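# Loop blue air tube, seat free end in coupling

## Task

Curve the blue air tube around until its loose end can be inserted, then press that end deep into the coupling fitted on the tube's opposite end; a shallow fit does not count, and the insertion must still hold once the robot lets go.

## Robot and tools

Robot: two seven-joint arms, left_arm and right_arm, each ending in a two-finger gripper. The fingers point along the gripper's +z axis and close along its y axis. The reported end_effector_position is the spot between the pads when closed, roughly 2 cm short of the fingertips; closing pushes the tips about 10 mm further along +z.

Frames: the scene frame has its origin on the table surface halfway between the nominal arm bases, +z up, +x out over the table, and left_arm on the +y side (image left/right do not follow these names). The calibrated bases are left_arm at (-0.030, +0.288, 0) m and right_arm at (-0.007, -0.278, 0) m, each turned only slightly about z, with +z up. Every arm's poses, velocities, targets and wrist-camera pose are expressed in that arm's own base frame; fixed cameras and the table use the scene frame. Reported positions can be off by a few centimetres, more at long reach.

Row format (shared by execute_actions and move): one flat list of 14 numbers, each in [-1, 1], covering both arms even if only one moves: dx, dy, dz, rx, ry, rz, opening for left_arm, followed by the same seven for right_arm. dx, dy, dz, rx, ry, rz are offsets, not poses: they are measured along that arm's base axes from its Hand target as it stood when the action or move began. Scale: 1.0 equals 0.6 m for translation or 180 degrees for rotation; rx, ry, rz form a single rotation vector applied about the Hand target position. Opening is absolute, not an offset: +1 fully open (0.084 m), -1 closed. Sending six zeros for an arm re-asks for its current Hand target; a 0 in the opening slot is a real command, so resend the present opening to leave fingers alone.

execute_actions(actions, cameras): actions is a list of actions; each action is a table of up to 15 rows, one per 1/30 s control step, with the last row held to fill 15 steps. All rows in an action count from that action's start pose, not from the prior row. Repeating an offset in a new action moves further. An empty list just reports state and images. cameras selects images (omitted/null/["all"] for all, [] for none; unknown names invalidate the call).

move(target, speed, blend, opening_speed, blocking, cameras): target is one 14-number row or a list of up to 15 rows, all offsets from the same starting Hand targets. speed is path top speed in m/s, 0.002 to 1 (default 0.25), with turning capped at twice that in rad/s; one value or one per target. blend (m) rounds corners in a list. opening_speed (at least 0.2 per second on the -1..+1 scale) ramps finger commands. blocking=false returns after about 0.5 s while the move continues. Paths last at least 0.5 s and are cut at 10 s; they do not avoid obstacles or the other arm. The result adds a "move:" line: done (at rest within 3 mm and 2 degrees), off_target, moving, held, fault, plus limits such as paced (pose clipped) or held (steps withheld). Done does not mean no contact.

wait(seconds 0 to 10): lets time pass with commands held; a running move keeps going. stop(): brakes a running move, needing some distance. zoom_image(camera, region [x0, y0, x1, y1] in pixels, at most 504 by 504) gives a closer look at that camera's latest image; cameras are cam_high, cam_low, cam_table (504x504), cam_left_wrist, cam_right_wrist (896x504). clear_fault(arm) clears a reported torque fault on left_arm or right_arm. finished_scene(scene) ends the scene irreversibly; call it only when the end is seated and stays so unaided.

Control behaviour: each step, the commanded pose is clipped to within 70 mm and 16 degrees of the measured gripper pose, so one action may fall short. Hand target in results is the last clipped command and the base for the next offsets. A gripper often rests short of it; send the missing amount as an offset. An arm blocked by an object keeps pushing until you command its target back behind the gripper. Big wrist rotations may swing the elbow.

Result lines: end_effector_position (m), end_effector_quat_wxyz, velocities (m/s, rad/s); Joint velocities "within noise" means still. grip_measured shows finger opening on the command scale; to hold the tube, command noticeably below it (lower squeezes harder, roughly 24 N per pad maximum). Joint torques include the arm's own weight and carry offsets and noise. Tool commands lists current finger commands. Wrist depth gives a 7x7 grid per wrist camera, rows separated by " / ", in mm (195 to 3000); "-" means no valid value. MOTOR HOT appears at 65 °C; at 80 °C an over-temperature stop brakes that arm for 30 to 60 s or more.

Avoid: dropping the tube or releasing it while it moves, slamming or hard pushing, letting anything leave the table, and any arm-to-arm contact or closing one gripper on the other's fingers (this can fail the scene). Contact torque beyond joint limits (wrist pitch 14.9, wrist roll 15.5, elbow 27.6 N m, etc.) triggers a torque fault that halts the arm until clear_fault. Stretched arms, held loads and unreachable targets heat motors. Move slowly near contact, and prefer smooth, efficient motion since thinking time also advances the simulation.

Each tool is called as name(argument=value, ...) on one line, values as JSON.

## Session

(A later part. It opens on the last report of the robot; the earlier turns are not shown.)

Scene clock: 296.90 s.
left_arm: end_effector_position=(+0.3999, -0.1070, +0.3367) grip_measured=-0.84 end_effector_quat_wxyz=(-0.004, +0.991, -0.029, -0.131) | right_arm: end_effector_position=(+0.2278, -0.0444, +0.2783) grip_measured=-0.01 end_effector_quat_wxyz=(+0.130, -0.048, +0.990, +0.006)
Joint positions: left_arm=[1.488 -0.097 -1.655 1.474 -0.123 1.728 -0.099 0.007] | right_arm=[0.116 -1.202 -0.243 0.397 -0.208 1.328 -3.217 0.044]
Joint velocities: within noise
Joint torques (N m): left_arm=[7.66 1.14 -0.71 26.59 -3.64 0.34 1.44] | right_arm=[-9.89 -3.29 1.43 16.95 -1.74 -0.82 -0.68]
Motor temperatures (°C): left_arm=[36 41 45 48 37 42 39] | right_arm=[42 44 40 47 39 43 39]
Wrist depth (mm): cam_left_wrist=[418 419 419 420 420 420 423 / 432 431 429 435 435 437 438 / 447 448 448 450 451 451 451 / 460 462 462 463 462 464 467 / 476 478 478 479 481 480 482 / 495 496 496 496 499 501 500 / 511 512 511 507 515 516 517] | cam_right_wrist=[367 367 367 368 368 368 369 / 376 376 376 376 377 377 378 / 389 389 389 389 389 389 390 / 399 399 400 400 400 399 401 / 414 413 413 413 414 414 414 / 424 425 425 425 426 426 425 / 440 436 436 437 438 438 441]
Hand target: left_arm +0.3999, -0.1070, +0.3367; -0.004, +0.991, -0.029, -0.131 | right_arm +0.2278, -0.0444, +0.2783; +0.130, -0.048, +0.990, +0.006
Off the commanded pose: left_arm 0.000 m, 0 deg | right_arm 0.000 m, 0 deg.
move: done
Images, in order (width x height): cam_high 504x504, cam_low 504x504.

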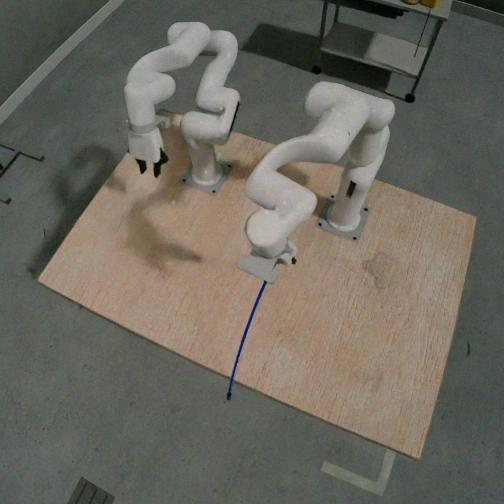

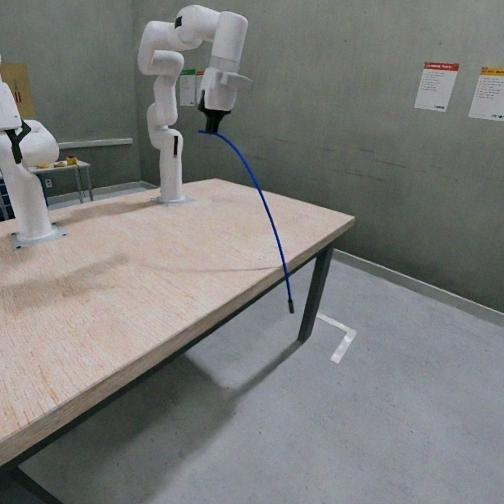

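move(target=[[-0.1,0,0.3,0,0,0,-1,0,0,0,0,0,0,0],[-0.1,0,0.3,0,0,-0.263,-1,0,0,0,0,0,0,0],[-0.03,0.08,0.3,0,0,-0.526,-1,0,0,0,0,0,0,0]], speed=[0.12,0.15,0.15], blend=0)

Scene clock: 307.27 s.
left_arm: end_effector_position=(+0.3819, -0.0590, +0.5167) grip_measured=-0.84 end_effector_quat_wxyz=(+0.099, -0.650, +0.748, +0.086) | right_arm: end_effector_position=(+0.2278, -0.0444, +0.2783) grip_measured=-0.01 end_effector_quat_wxyz=(+0.130, -0.048, +0.990, +0.006)
Joint positions: left_arm=[1.49 0.215 -2.085 1.88 0.482 2.063 1.31 0.007] | right_arm=[0.116 -1.202 -0.243 0.397 -0.208 1.328 -3.217 0.044]
Joint velocities: within noise
Joint torques (N m): left_arm=[-5.32 7.47 -5.24 13.84 4.16 -2.97 1.46] | right_arm=[-7.12 -2.01 4.09 14.45 -1.29 -1.46 -0.56]
Motor temperatures (°C): left_arm=[36 41 44 48 37 42 39] | right_arm=[42 44 40 49 39 43 39]
Wrist depth (mm): cam_left_wrist=[1302 588 592 593 595 595 597 / 1348 602 603 611 613 612 610 / 1392 623 632 631 636 637 597 / 1433 646 647 653 652 656 655 / 1472 673 673 672 675 679 679 / 1549 1493 697 702 706 708 711 / 1595 1586 719 721 726 730 733] | cam_right_wrist=[367 367 368 368 368 368 369 / 376 376 377 376 377 377 377 / 388 389 389 389 390 390 391 / 399 399 399 400 399 400 400 / 412 413 414 414 413 414 414 / 424 425 425 425 425 426 426 / 441 436 437 437 437 437 438]
Hand target: left_arm +0.3819, -0.0590, +0.5167; +0.099, -0.650, +0.748, +0.086 | right_arm +0.2278, -0.0444, +0.2783; +0.130, -0.048, +0.990, +0.006
Off the commanded pose: left_arm 0.000 m, 0 deg | right_arm 0.000 m, 0 deg.
move: done
camera_calibration:
cam_left_wrist: T_world_to_cam=[[-0.992069, 0.124143, 0.0196831, 0.402707], [0.12482, 0.954581, 0.270548, -0.0635852], [0.0147974, 0.270859, -0.962505, 0.636665], [0, 0, 0, 1]] pos_world=[0.398029, -0.161742, 0.62207]
cam_right_wrist: T_world_to_cam=[[-0.0859404, 0.996242, 0.0107403, 0.0944305], [0.960075, 0.0799304, 0.268081, -0.227172], [0.266215, 0.0333504, -0.963337, 0.34153], [0, 0, 0, 1]] pos_world=[0.135297, -0.0873079, 0.388895]

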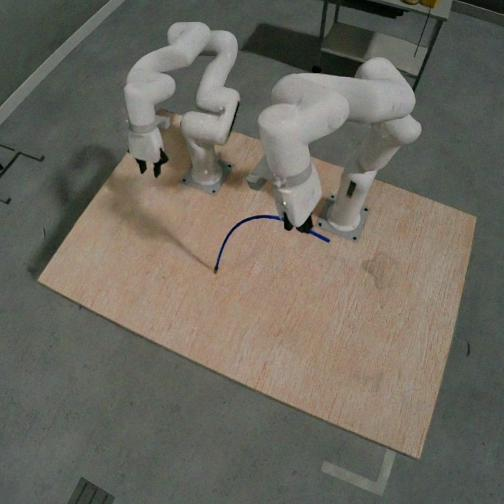

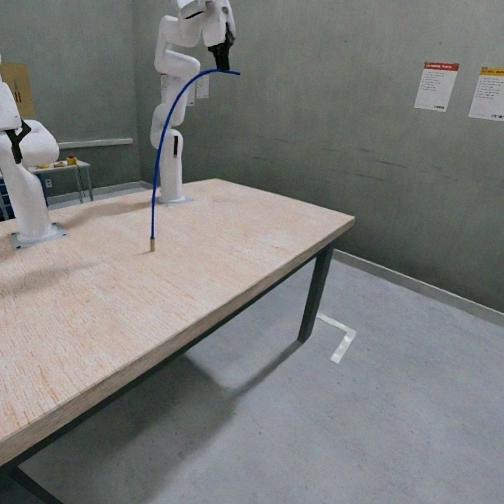

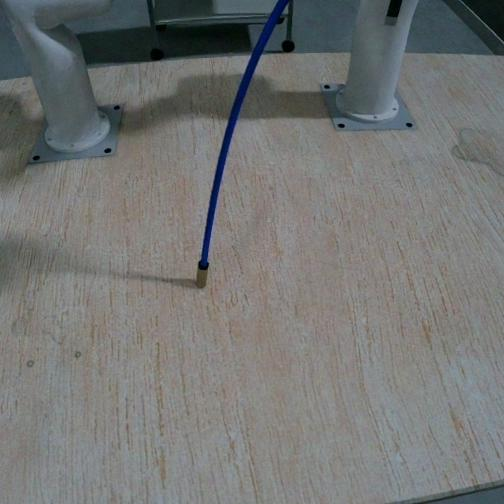

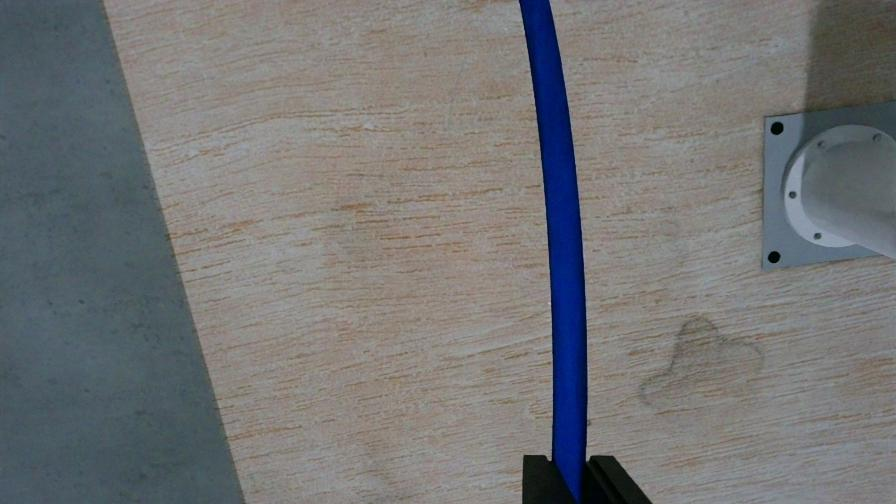

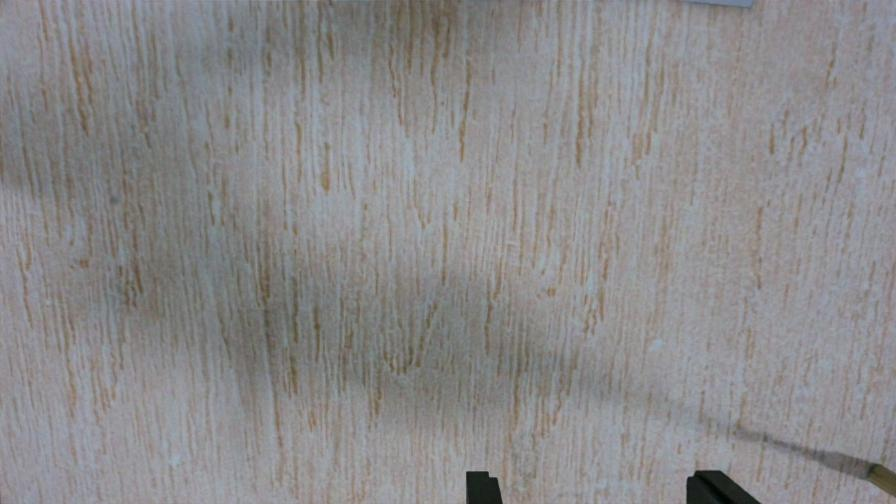

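move(target=[-0.05,0.1,0.2,0,0,0,-1,0,0,0,0,0,0,0], speed=0.12)

Scene clock: 333.63 s.
left_arm: end_effector_position=(+0.3517, +0.0013, +0.6352) grip_measured=-0.84 end_effector_quat_wxyz=(+0.141, -0.643, +0.750, +0.067) | right_arm: end_effector_position=(+0.2278, -0.0444, +0.2783) grip_measured=-0.01 end_effector_quat_wxyz=(+0.130, -0.048, +0.990, +0.006)
Joint positions: left_arm=[2.244 -0.3 -1.843 2.655 -0.094 2.344 2.006 0.007] | right_arm=[0.116 -1.202 -0.243 0.397 -0.208 1.328 -3.217 0.044]
Joint velocities: within noise
Joint torques (N m): left_arm=[7.68 12.97 -0.31 12.94 -3.12 -0.34 1.36] | right_arm=[-6.36 -1.76 4.03 13.56 -0.86 -1.68 -0.63]
Motor temperatures (°C): left_arm=[36 41 44 45 37 42 39] | right_arm=[42 43 41 49 39 42 39]
Wrist depth (mm): cam_left_wrist=[1476 723 712 700 697 686 671 / 1528 1507 736 728 715 706 603 / 1594 1567 772 756 745 737 725 / 1676 1641 797 784 771 765 753 / 1718 1704 828 809 797 790 780 / 1809 1792 865 847 833 825 812 / 1876 1848 - 879 864 857 847] | cam_right_wrist=[367 368 368 368 368 367 368 / 376 376 376 378 377 377 377 / 389 389 390 389 390 390 390 / 399 398 399 400 400 399 400 / 413 413 414 414 415 414 415 / 425 425 425 424 425 426 425 / 440 437 437 437 438 438 442]
Hand target: left_arm +0.3519, +0.0010, +0.6367; +0.099, -0.650, +0.748, +0.086 | right_arm +0.2278, -0.0444, +0.2783; +0.130, -0.048, +0.990, +0.006
Off the commanded pose: left_arm 0.002 m, 5 deg | right_arm 0.000 m, 0 deg.
move: off_target (left_arm)
camera_calibration:
cam_left_wrist: T_world_to_cam=[[-0.987199, 0.146904, -0.0621104, 0.41323], [0.121145, 0.943937, 0.307095, -0.17145], [0.103742, 0.29564, -0.94965, 0.695369], [0, 0, 0, 1]] pos_world=[0.356572, -0.104446, 0.738674]
cam_right_wrist: T_world_to_cam=[[-0.0859404, 0.996242, 0.0107403, 0.0944305], [0.960075, 0.0799304, 0.268081, -0.227172], [0.266215, 0.0333504, -0.963337, 0.34153], [0, 0, 0, 1]] pos_world=[0.135297, -0.0873079, 0.388895]

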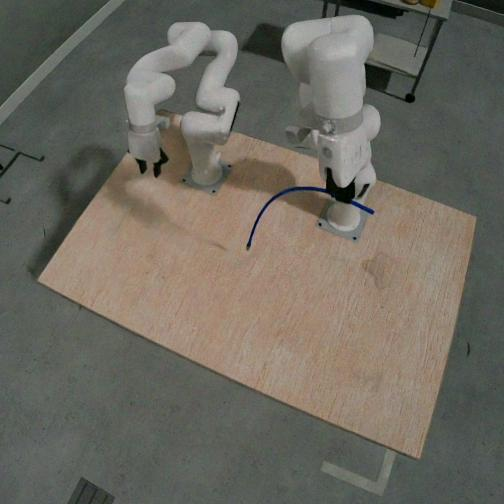

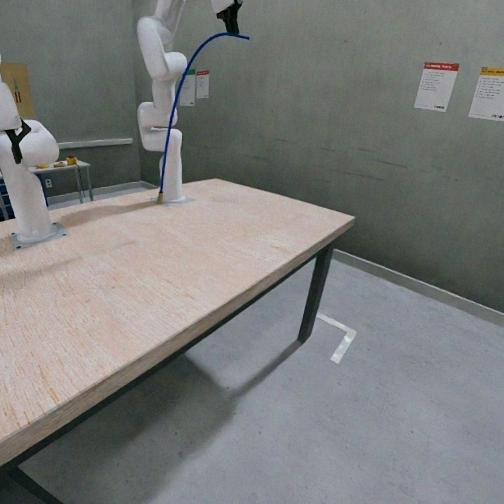

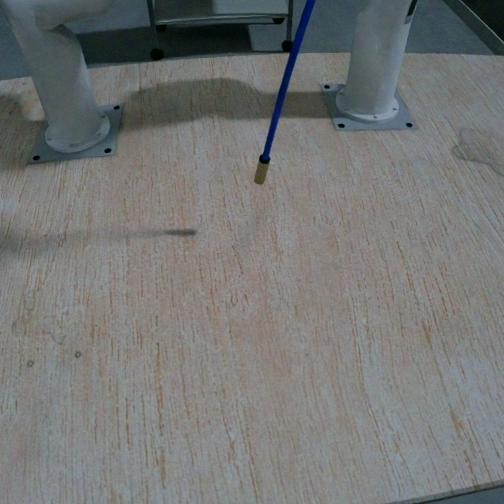

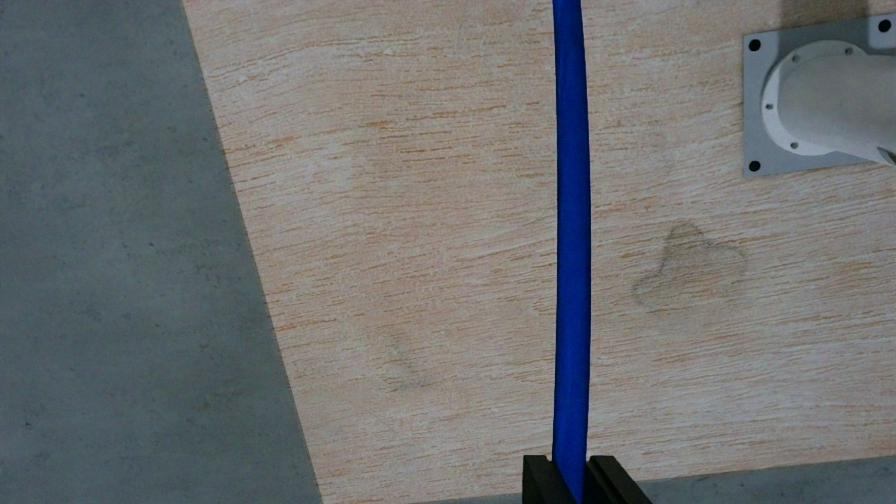

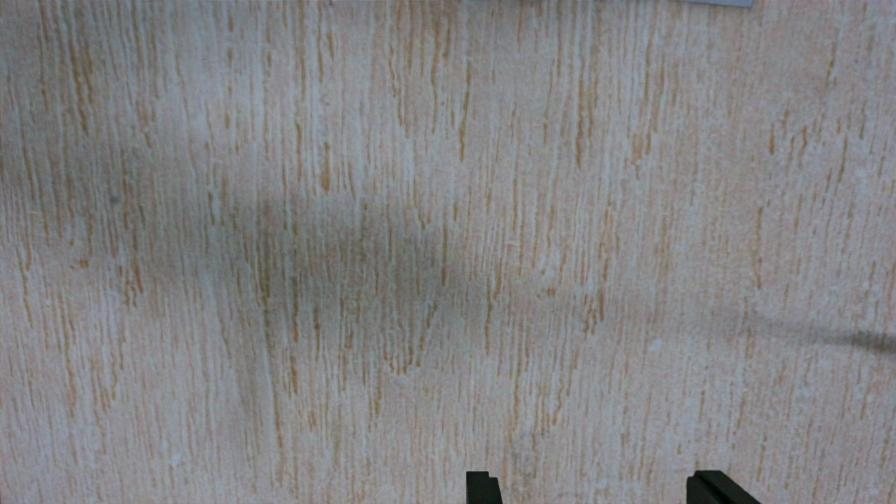

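move(target=[0.08,-0.36,0.04,0.2947,-0.339,-0.384,-1,0,0,0,0,0,0,0], speed=0.12)

Scene clock: 354.33 s.
left_arm: end_effector_position=(+0.3999, -0.2149, +0.6607) grip_measured=-0.84 end_effector_quat_wxyz=(+0.707, +0.000, +0.707, +0.000) | right_arm: end_effector_position=(+0.2278, -0.0444, +0.2783) grip_measured=-0.01 end_effector_quat_wxyz=(+0.130, -0.048, +0.990, +0.006)
Joint positions: left_arm=[1.209 0.863 -2.631 1.032 1.943 1.489 1.809 0.007] | right_arm=[0.116 -1.202 -0.243 0.397 -0.208 1.328 -3.217 0.044]
Joint velocities: within noise
Joint torques (N m): left_arm=[1.74 0.87 -4.97 14.94 5.47 -2.07 1.38] | right_arm=[-3.22 -1.81 3.93 13.63 1.1 -2.38 -0.46]
Motor temperatures (°C): left_arm=[36 41 44 44 37 42 39] | right_arm=[42 43 41 49 39 42 39]
Wrist depth (mm): cam_left_wrist=[- - 1881 - - - 2943 / - - - - - - 2947 / - - - - - - 2912 / - - - - - - 2922 / - - - - - - 2874 / - - - - - - 2860 / - - - - - - 2924] | cam_right_wrist=[368 367 367 368 367 368 368 / 377 376 377 377 376 377 377 / 389 388 389 389 390 389 389 / 399 399 399 400 400 399 400 / 413 413 413 414 414 414 414 / 425 425 425 425 425 425 425 / 440 437 438 438 438 438 443]
Hand target: left_arm +0.3999, -0.2150, +0.6607; +0.707, +0.000, +0.707, +0.000 | right_arm +0.2278, -0.0444, +0.2783; +0.130, -0.048, +0.990, +0.006
Off the commanded pose: left_arm 0.000 m, 0 deg | right_arm 0.000 m, 0 deg.
move: done
camera_calibration:
cam_left_wrist: T_world_to_cam=[[-0.0237489, 0.999666, -0.0101888, 0.25782], [-0.0115973, 0.00991549, 0.999884, -0.586312], [0.999651, 0.0238643, 0.0113579, -0.273094], [0, 0, 0, 1]] pos_world=[0.272322, -0.245403, 0.591972]
cam_right_wrist: T_world_to_cam=[[-0.0859404, 0.996242, 0.0107403, 0.0944305], [0.960075, 0.0799304, 0.268081, -0.227172], [0.266215, 0.0333504, -0.963337, 0.34153], [0, 0, 0, 1]] pos_world=[0.135297, -0.0873079, 0.388895]

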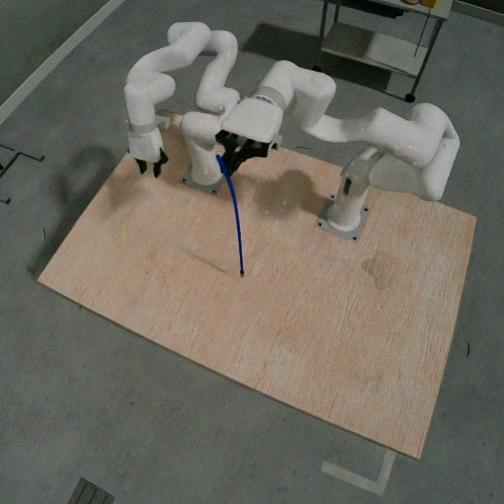

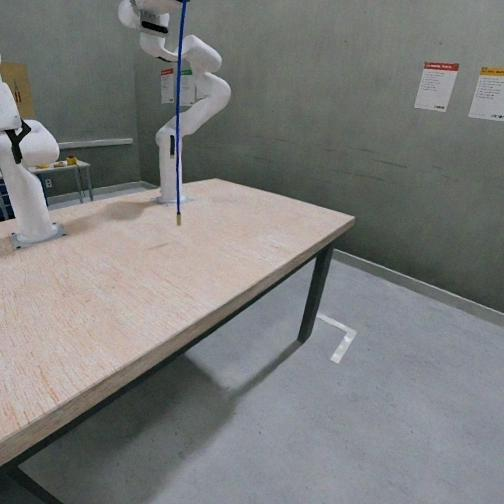

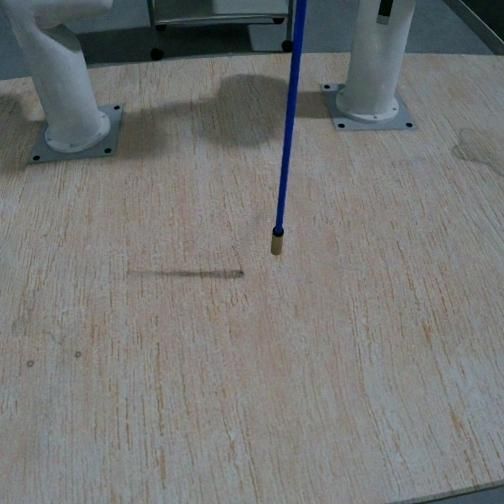

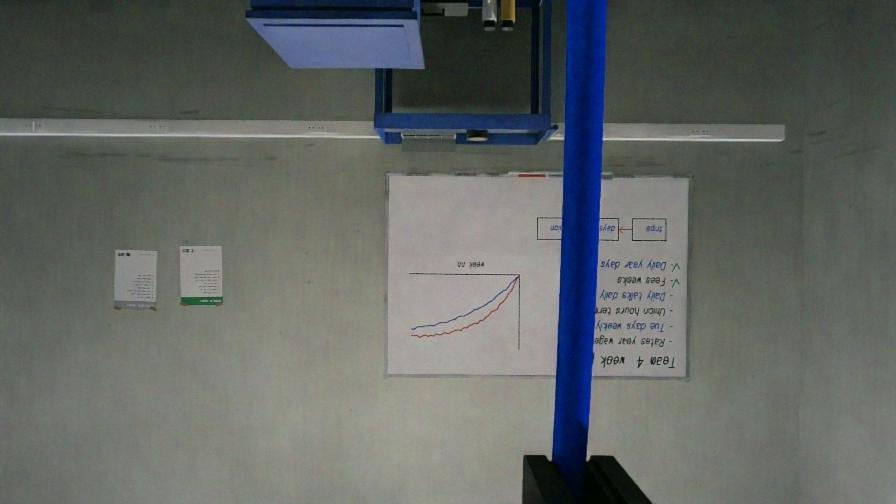

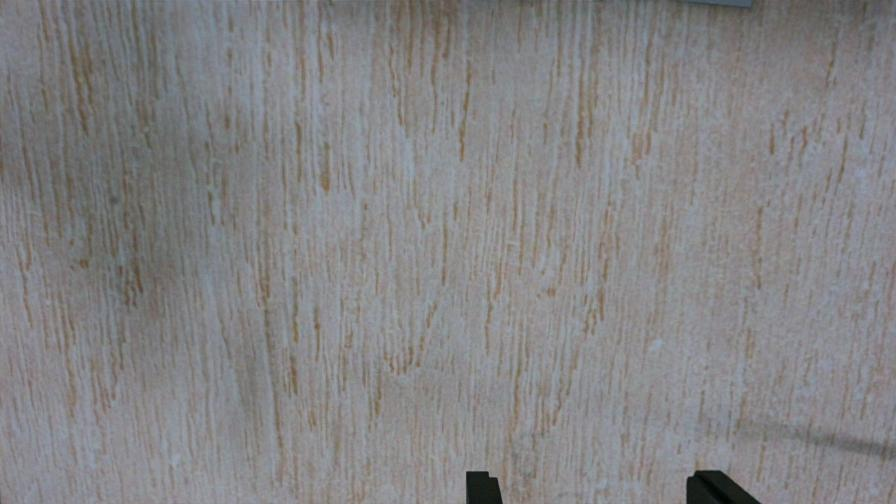

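move(target=[[0,0,0.05,0,0,0,-1,0.1,0.1,0.05,0.214,0.2355,-0.181,0],[0,0,0.1,0,0,0,-1,0.233,0.35,-0.2,0.4275,0.471,-0.362,0.3]], speed=0.2)

Scene clock: 383.87 s.
left_arm: end_effector_position=(+0.3999, -0.2150, +0.7207) grip_measured=-0.84 end_effector_quat_wxyz=(+0.707, +0.000, +0.707, +0.000) | right_arm: end_effector_position=(+0.3676, +0.1656, +0.1583) grip_measured=+0.29 end_effector_quat_wxyz=(+0.500, -0.501, -0.500, -0.499)
Joint positions: left_arm=[1.16 0.779 -2.639 1.234 1.907 1.481 1.926 0.007] | right_arm=[0.238 0.422 -0.5 0.749 1.428 1.833 -2.808 0.056]
Joint velocities: within noise
Joint torques (N m): left_arm=[-6.47 -8.03 -4.52 21.77 -1.67 -2.15 1.36] | right_arm=[-9.75 -9.84 -1.03 10.93 2.92 2.36 0.72]
Motor temperatures (°C): left_arm=[36 41 45 48 37 42 39] | right_arm=[41 43 41 48 39 43 39]
Wrist depth (mm): cam_left_wrist=[- - 2082 - - - 2888 / - - - - - - 2942 / - - - - - - 2885 / - - - - - - 2892 / - - - - - - 2875 / - - - - - - 2978 / - - - - - - 2803] | cam_right_wrist=[1985 652 1985 1998 1984 2009 2000 / 562 1997 1998 2004 2001 2009 1999 / 563 1978 1980 1996 2021 2001 1998 / 1992 1988 2003 2012 2010 2024 2004 / 1983 2003 1994 2022 2023 2040 2003 / 534 991 985 975 973 2001 2008 / 533 699 695 692 692 689 2024]
Hand target: left_arm +0.3999, -0.2150, +0.7207; +0.707, +0.000, +0.707, +0.000 | right_arm +0.3676, +0.1656, +0.1583; +0.500, -0.501, -0.500, -0.499
Off the commanded pose: left_arm 0.000 m, 0 deg | right_arm 0.000 m, 0 deg.
move: done
camera_calibration:
cam_left_wrist: T_world_to_cam=[[-0.0236503, 0.999669, -0.0100875, 0.258339], [-0.0115947, 0.00981539, 0.999885, -0.646331], [0.999653, 0.0237645, 0.0113587, -0.273801], [0, 0, 0, 1]] pos_world=[0.272322, -0.245403, 0.651972]
cam_right_wrist: T_world_to_cam=[[0.999864, -0.00841895, -0.014152, -0.330298], [-0.0142386, -0.0103105, -0.999845, 0.227819], [0.00827174, 0.999911, -0.010429, -0.0343493], [0, 0, 0, 1]] pos_world=[0.333781, 0.0339144, 0.222751]

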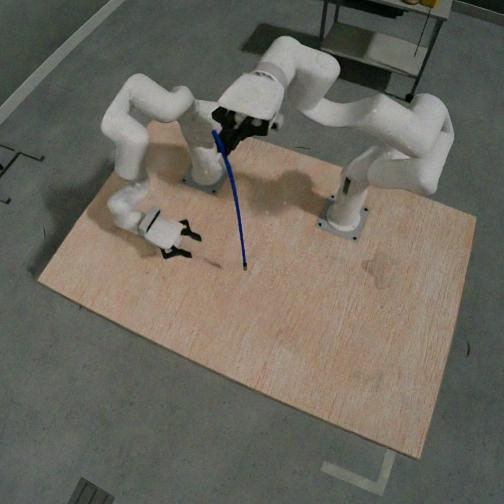

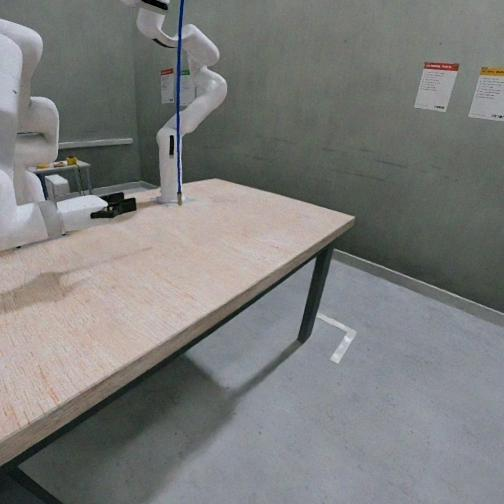

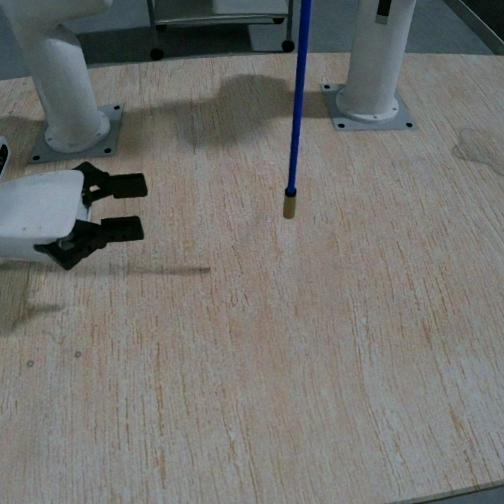

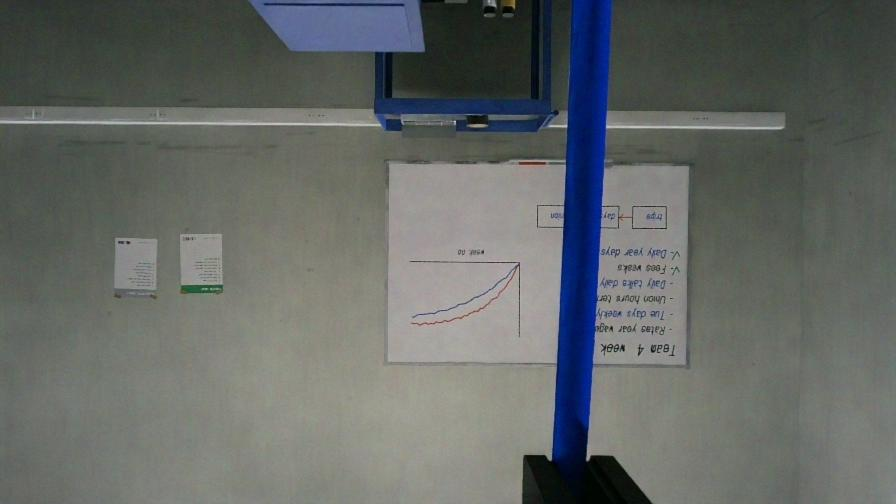

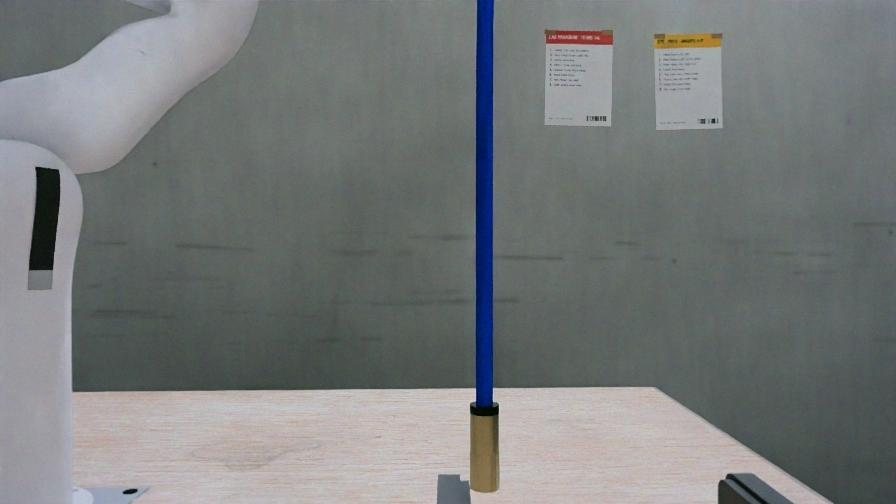

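move(target=[[0,0,0,0,0,0,-1,-0.0262,0.0,-0.0367,0,0,0,0.3],[0,0,0,0,0,0,-1,-0.0262,0.175,-0.0367,0,0,0,0.3]], speed=0.12, cameras=["cam_right_wrist","cam_table"])

Scene clock: 390.90 s.
left_arm: end_effector_position=(+0.3999, -0.2150, +0.7207) grip_measured=-0.84 end_effector_quat_wxyz=(+0.707, +0.000, +0.707, +0.000) | right_arm: end_effector_position=(+0.3519, +0.2706, +0.1364) grip_measured=+0.29 end_effector_quat_wxyz=(+0.500, -0.501, -0.500, -0.499)
Joint positions: left_arm=[1.16 0.779 -2.639 1.234 1.907 1.481 1.926 0.007] | right_arm=[0.401 0.42 -0.347 0.676 1.689 1.681 -2.849 0.056]
Joint velocities: within noise
Joint torques (N m): left_arm=[-4.22 -5.68 -4.89 19.54 -1.16 -1.84 1.35] | right_arm=[9.16 -10.25 0.24 10.62 2.93 0.6 0.88]
Motor temperatures (°C): left_arm=[36 41 45 48 37 42 39] | right_arm=[41 44 40 47 39 43 39]
Wrist depth (mm): cam_left_wrist=[- - 2050 - - - 2921 / - - - - - - 2896 / - - - - - - 2916 / - - - - - - 2919 / - - - - - - 2903 / - - - - - - 2851 / - - - - - - 2879] | cam_right_wrist=[478 1872 1891 1901 1898 1911 1915 / 1889 1893 1886 1888 1893 1906 1905 / 1891 1892 1887 1886 1893 1907 1916 / 1889 1890 1877 1897 1901 1896 1901 / 1887 1889 1892 1906 1896 1911 1918 / 899 900 897 886 881 1906 1911 / 633 632 630 627 570 622 1911]
Hand target: left_arm +0.3999, -0.2150, +0.7207; +0.707, +0.000, +0.707, +0.000 | right_arm +0.3519, +0.2706, +0.1363; +0.500, -0.501, -0.500, -0.499
Off the commanded pose: left_arm 0.000 m, 0 deg | right_arm 0.000 m, 0 deg.
move: done
camera_calibration:
cam_right_wrist: T_world_to_cam=[[0.999867, -0.00841594, -0.0139529, -0.314068], [-0.0140386, -0.0102105, -0.999849, 0.206704], [0.0082722, 0.999912, -0.0103273, -0.139459], [0, 0, 0, 1]] pos_world=[0.318082, 0.138915, 0.200851]
Images, in order (width x height): cam_table 504x504, cam_right_wrist 896x504.

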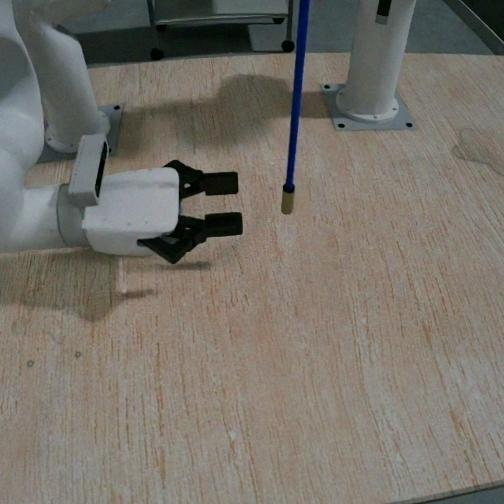

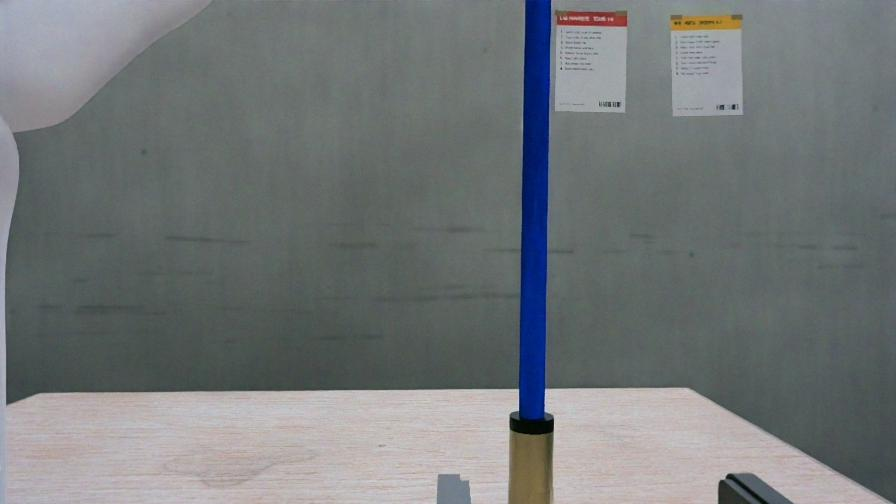

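move(target=[[0,0,0,0,0,0,-1,-0.015,0,0.003,0,0,0,0.3],[0,0,0,0,0,0,-1,-0.0145,0.087,0.003,0,0,0,0.3]], speed=0.08)

zoom_image(camera="cam_table", region=[180, 140, 340, 260])

Scene clock: 395.93 s.
left_arm: end_effector_position=(+0.3999, -0.2150, +0.7207) grip_measured=-0.84 end_effector_quat_wxyz=(+0.707, +0.000, +0.707, +0.000) | right_arm: end_effector_position=(+0.3432, +0.3228, +0.1381) grip_measured=+0.29 end_effector_quat_wxyz=(+0.500, -0.501, -0.500, -0.499)
Joint positions: left_arm=[1.16 0.779 -2.639 1.234 1.907 1.481 1.926 0.007] | right_arm=[0.486 0.401 -0.27 0.668 1.827 1.603 -2.843 0.056]
Joint velocities: within noise
Joint torques (N m): left_arm=[-1.99 -3.7 -5.35 18.13 -0.74 -1.63 1.07] | right_arm=[9.07 -10.29 0.58 10.99 2.68 0.55 0.8]
Motor temperatures (°C): left_arm=[36 41 45 48 37 42 39] | right_arm=[42 44 40 47 39 42 39]
Wrist depth (mm): cam_left_wrist=[- - 2089 - - - 2905 / - - - - - - 2857 / - - - - - - 2873 / - - - - - - 2886 / - - - - - - 2930 / - - - - - - 2838 / - - - - - - 2821] | cam_right_wrist=[458 1838 1841 1859 1846 1851 1855 / 1827 1821 1851 1857 1846 1861 1864 / 1833 1838 1836 1859 1860 1868 1873 / 1836 1846 1847 1838 1862 1852 1862 / 1843 1830 1834 1844 1855 1851 1849 / 1832 1824 1845 1856 1837 1850 1860 / 638 637 634 631 629 629 1878]
Hand target: left_arm +0.3999, -0.2150, +0.7207; +0.707, +0.000, +0.707, +0.000 | right_arm +0.3432, +0.3228, +0.1381; +0.500, -0.501, -0.500, -0.499
Off the commanded pose: left_arm 0.000 m, 0 deg | right_arm 0.000 m, 0 deg.
move: done
camera_calibration:
cam_left_wrist: T_world_to_cam=[[-0.0236503, 0.999669, -0.0100875, 0.258339], [-0.0115947, 0.00981539, 0.999885, -0.646331], [0.999653, 0.0237645, 0.0113587, -0.273801], [0, 0, 0, 1]] pos_world=[0.272322, -0.245403, 0.651972]
cam_right_wrist: T_world_to_cam=[[0.999864, -0.00841895, -0.014152, -0.304864], [-0.0142386, -0.0103105, -0.999845, 0.208895], [0.00827174, 0.999911, -0.010429, -0.191544], [0, 0, 0, 1]] pos_world=[0.309381, 0.191114, 0.202551]

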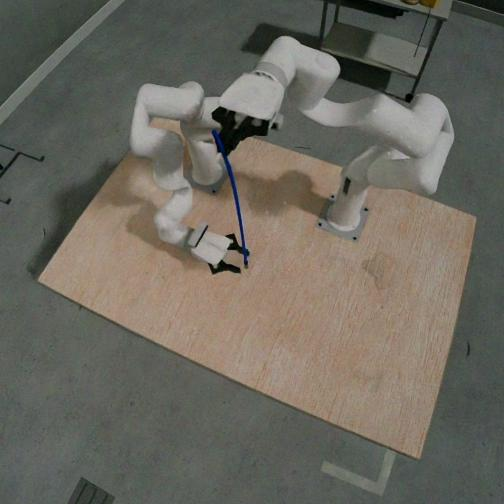

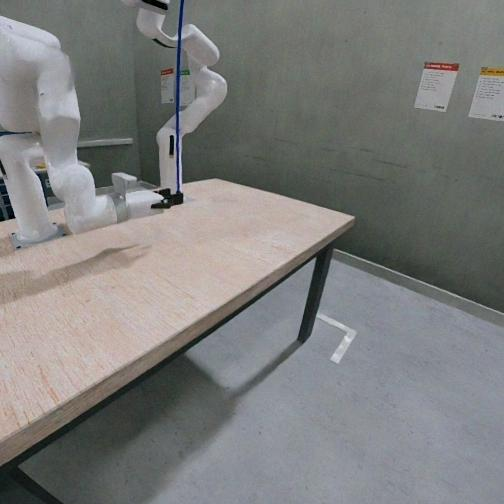

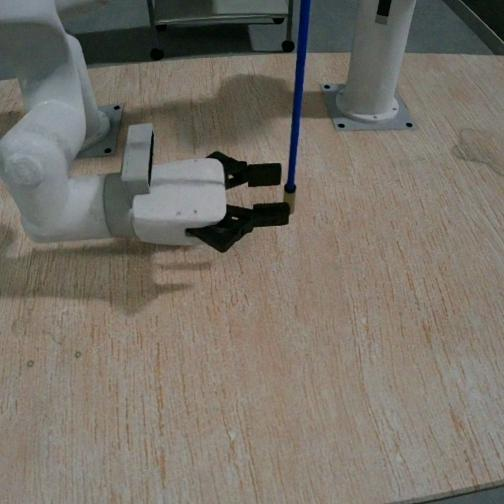

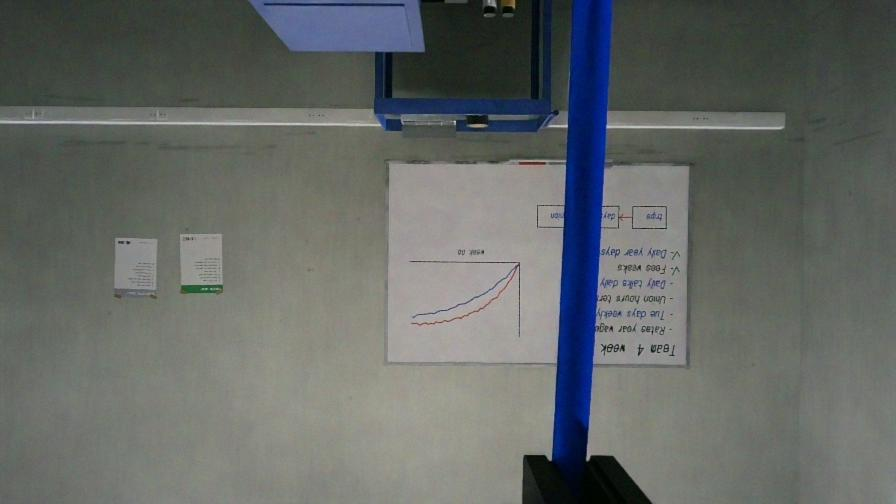

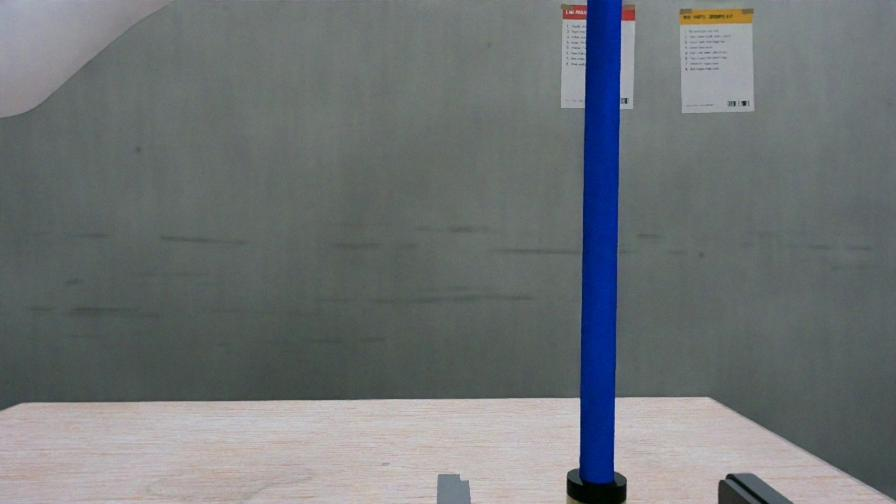

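Scaled by 3.150 from the camera's 504x504 image, which has a finer 720x720 frame.

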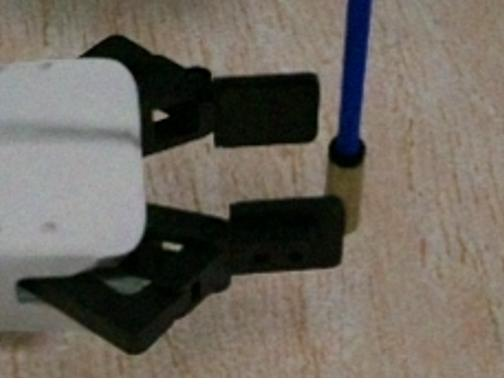

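move(target=[0,0,0,0,0,0,-1,0.001,0.032,-0.006,0,0,0,0.3], speed=0.05, cameras=["cam_right_wrist","cam_table"])

zoom_image(camera="cam_table", region=[180, 140, 340, 260])

Scene clock: 403.00 s.
left_arm: end_effector_position=(+0.3999, -0.2150, +0.7207) grip_measured=-0.84 end_effector_quat_wxyz=(+0.707, +0.000, +0.707, +0.000) | right_arm: end_effector_position=(+0.3438, +0.3420, +0.1345) grip_measured=+0.29 end_effector_quat_wxyz=(+0.500, -0.501, -0.500, -0.499)
Joint positions: left_arm=[1.16 0.779 -2.639 1.234 1.907 1.481 1.926 0.007] | right_arm=[0.512 0.421 -0.24 0.69 1.878 1.58 -2.844 0.056]
Joint velocities: within noise
Joint torques (N m): left_arm=[0.17 -1.24 -5.63 15.83 -0.7 -1.24 1.04] | right_arm=[8.9 -10.82 0.57 11.06 2.73 0.74 -0.69]
Motor temperatures (°C): left_arm=[36 41 45 47 36 42 39] | right_arm=[42 44 40 46 39 42 39]
Wrist depth (mm): cam_left_wrist=[- - 2075 - - - 2978 / - - - - - - 2933 / - - - - - - 2911 / - - - - - - 2885 / - - - - - - 2918 / - - - - - - 2895 / - - - - - - 2841] | cam_right_wrist=[472 1796 1810 1833 1820 1845 1851 / 1802 1812 1839 1838 1820 1831 1818 / 1821 1814 1814 1828 1827 1819 1846 / 1836 1832 1831 1818 1827 1839 1830 / 1808 1810 1826 1843 1827 1833 1846 / 1819 1827 1828 1818 1834 1829 1858 / 629 625 623 622 620 617 1836]
Hand target: left_arm +0.3999, -0.2150, +0.7207; +0.707, +0.000, +0.707, +0.000 | right_arm +0.3438, +0.3420, +0.1345; +0.500, -0.501, -0.500, -0.499
Off the commanded pose: left_arm 0.000 m, 0 deg | right_arm 0.000 m, 0 deg.
move: done
camera_calibration:
cam_right_wrist: T_world_to_cam=[[0.999864, -0.00841895, -0.014152, -0.305353], [-0.0142386, -0.0103105, -0.999845, 0.205503], [0.00827174, 0.999911, -0.010429, -0.210785], [0, 0, 0, 1]] pos_world=[0.309981, 0.210314, 0.198951]
Images, in order (width x height): cam_table 504x504, cam_right_wrist 896x504.

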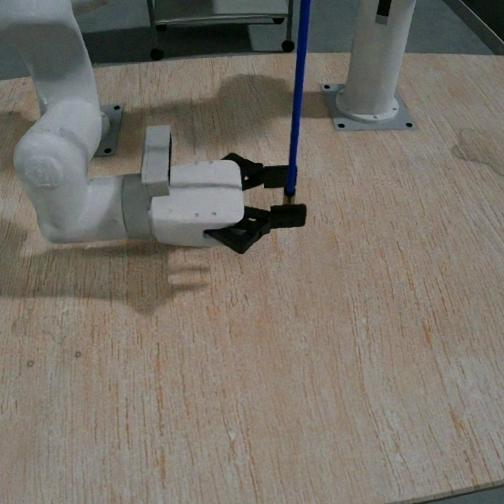

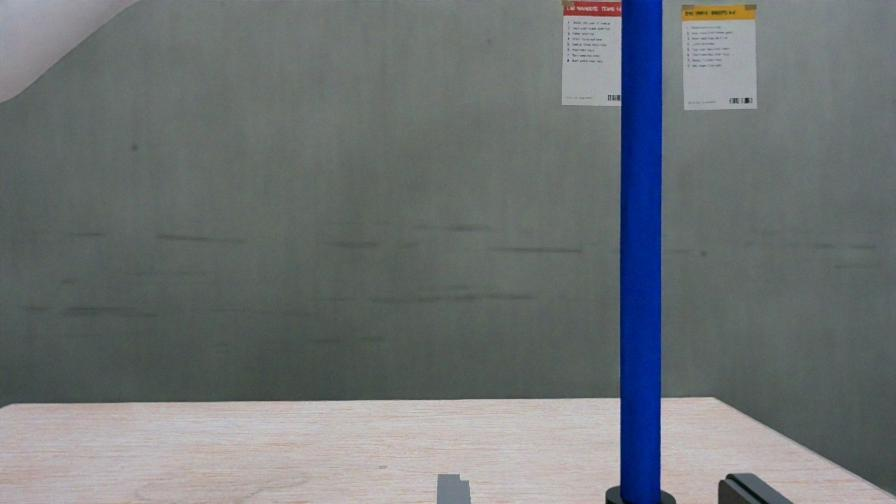

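Scaled by 3.150 from the camera's 504x504 image, which has a finer 720x720 frame.

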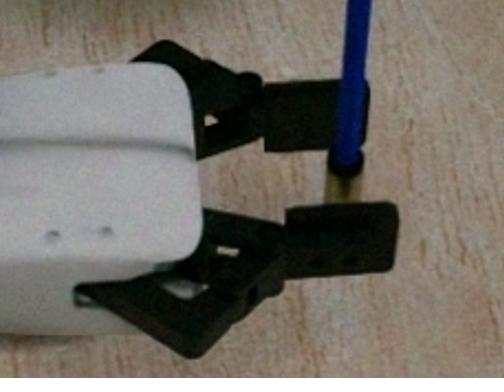

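move(target=[[0,0,0,0,0,0,-1,0.009,0.002,-0.002,0,0,0,0.3],[0,0,0,0,0,0,-1,0.009,0.002,-0.002,0,0,0,-1]], speed=0.05, opening_speed=0.7)

zoom_image(camera="cam_table", region=[180, 140, 340, 260])

Scene clock: 409.20 s.
left_arm: end_effector_position=(+0.3999, -0.2150, +0.7207) grip_measured=-0.84 end_effector_quat_wxyz=(+0.707, +0.000, +0.707, +0.000) | right_arm: end_effector_position=(+0.3492, +0.3432, +0.1333) grip_measured=-0.69 end_effector_quat_wxyz=(+0.500, -0.501, -0.500, -0.499)
Joint positions: left_arm=[1.16 0.779 -2.639 1.234 1.907 1.481 1.926 0.007] | right_arm=[0.511 0.435 -0.24 0.709 1.879 1.581 -2.838 0.014]
Joint velocities: within noise
Joint torques (N m): left_arm=[1.97 -0.76 -5.91 15.24 0.04 -1.07 0.86] | right_arm=[-9.18 -11.65 0.23 10.57 2.15 2.27 0.85]
Motor temperatures (°C): left_arm=[36 41 45 47 36 41 39] | right_arm=[42 44 40 46 39 42 39]
Wrist depth (mm): cam_left_wrist=[- - 2074 - - - 2900 / - - - - - - 2898 / - - - - - - 2816 / - - - - - - 2882 / - - - - - - 2871 / - - - - - - 2848 / - - - - - - 2857] | cam_right_wrist=[1811 1828 1821 1830 1807 1829 1830 / 1805 1803 1817 1822 1820 1827 1838 / 1797 1814 1828 1826 1836 1824 1851 / 1808 1816 1824 1824 1837 1835 1840 / 1819 1828 1832 1829 1837 1832 1832 / 1823 1836 1829 1837 1822 1830 1855 / 622 620 621 619 617 560 1841]
Hand target: left_arm +0.3999, -0.2150, +0.7207; +0.707, +0.000, +0.707, +0.000 | right_arm +0.3492, +0.3432, +0.1333; +0.500, -0.501, -0.500, -0.499
Off the commanded pose: left_arm 0.000 m, 0 deg | right_arm 0.000 m, 0 deg.
move: done
camera_calibration:
cam_left_wrist: T_world_to_cam=[[-0.0236503, 0.999669, -0.0100875, 0.258339], [-0.0115947, 0.00981539, 0.999885, -0.646331], [0.999653, 0.0237645, 0.0113587, -0.273801], [0, 0, 0, 1]] pos_world=[0.272322, -0.245403, 0.651972]
cam_right_wrist: T_world_to_cam=[[0.999864, -0.00841895, -0.014152, -0.310759], [-0.0142386, -0.0103105, -0.999845, 0.204392], [0.00827174, 0.999911, -0.010429, -0.212042], [0, 0, 0, 1]] pos_world=[0.315381, 0.211514, 0.197751]

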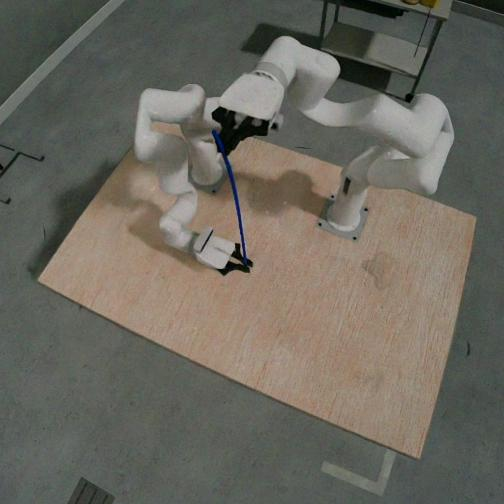

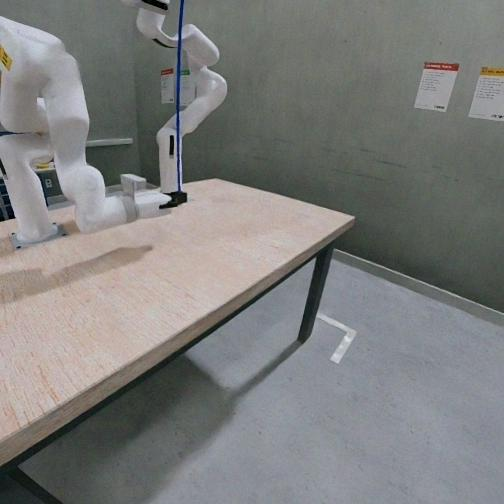

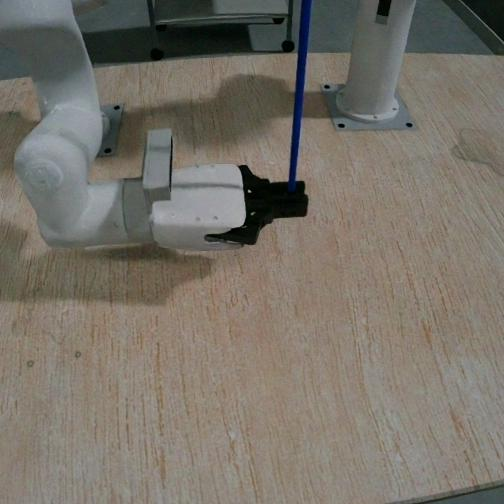

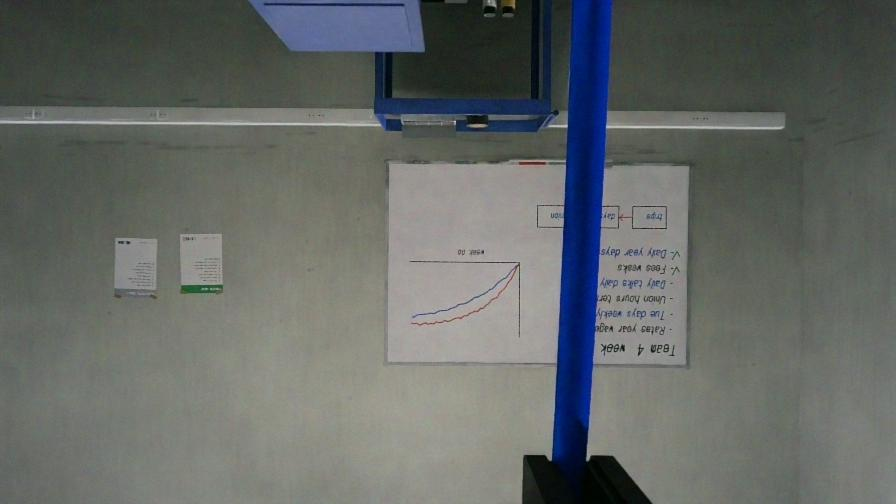

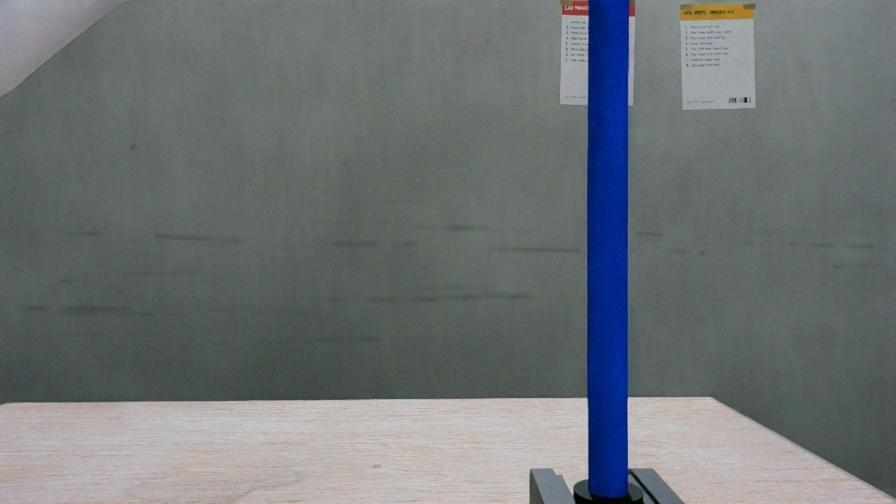

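Scaled by 3.150 from the camera's 504x504 image, which has a finer 720x720 frame.

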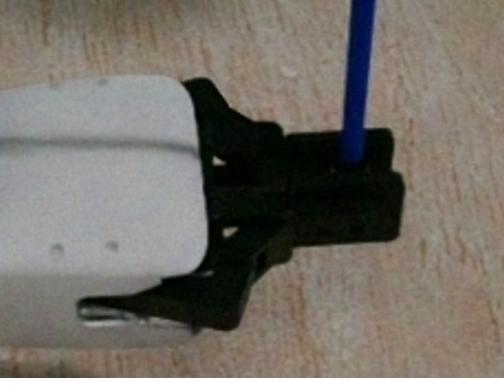

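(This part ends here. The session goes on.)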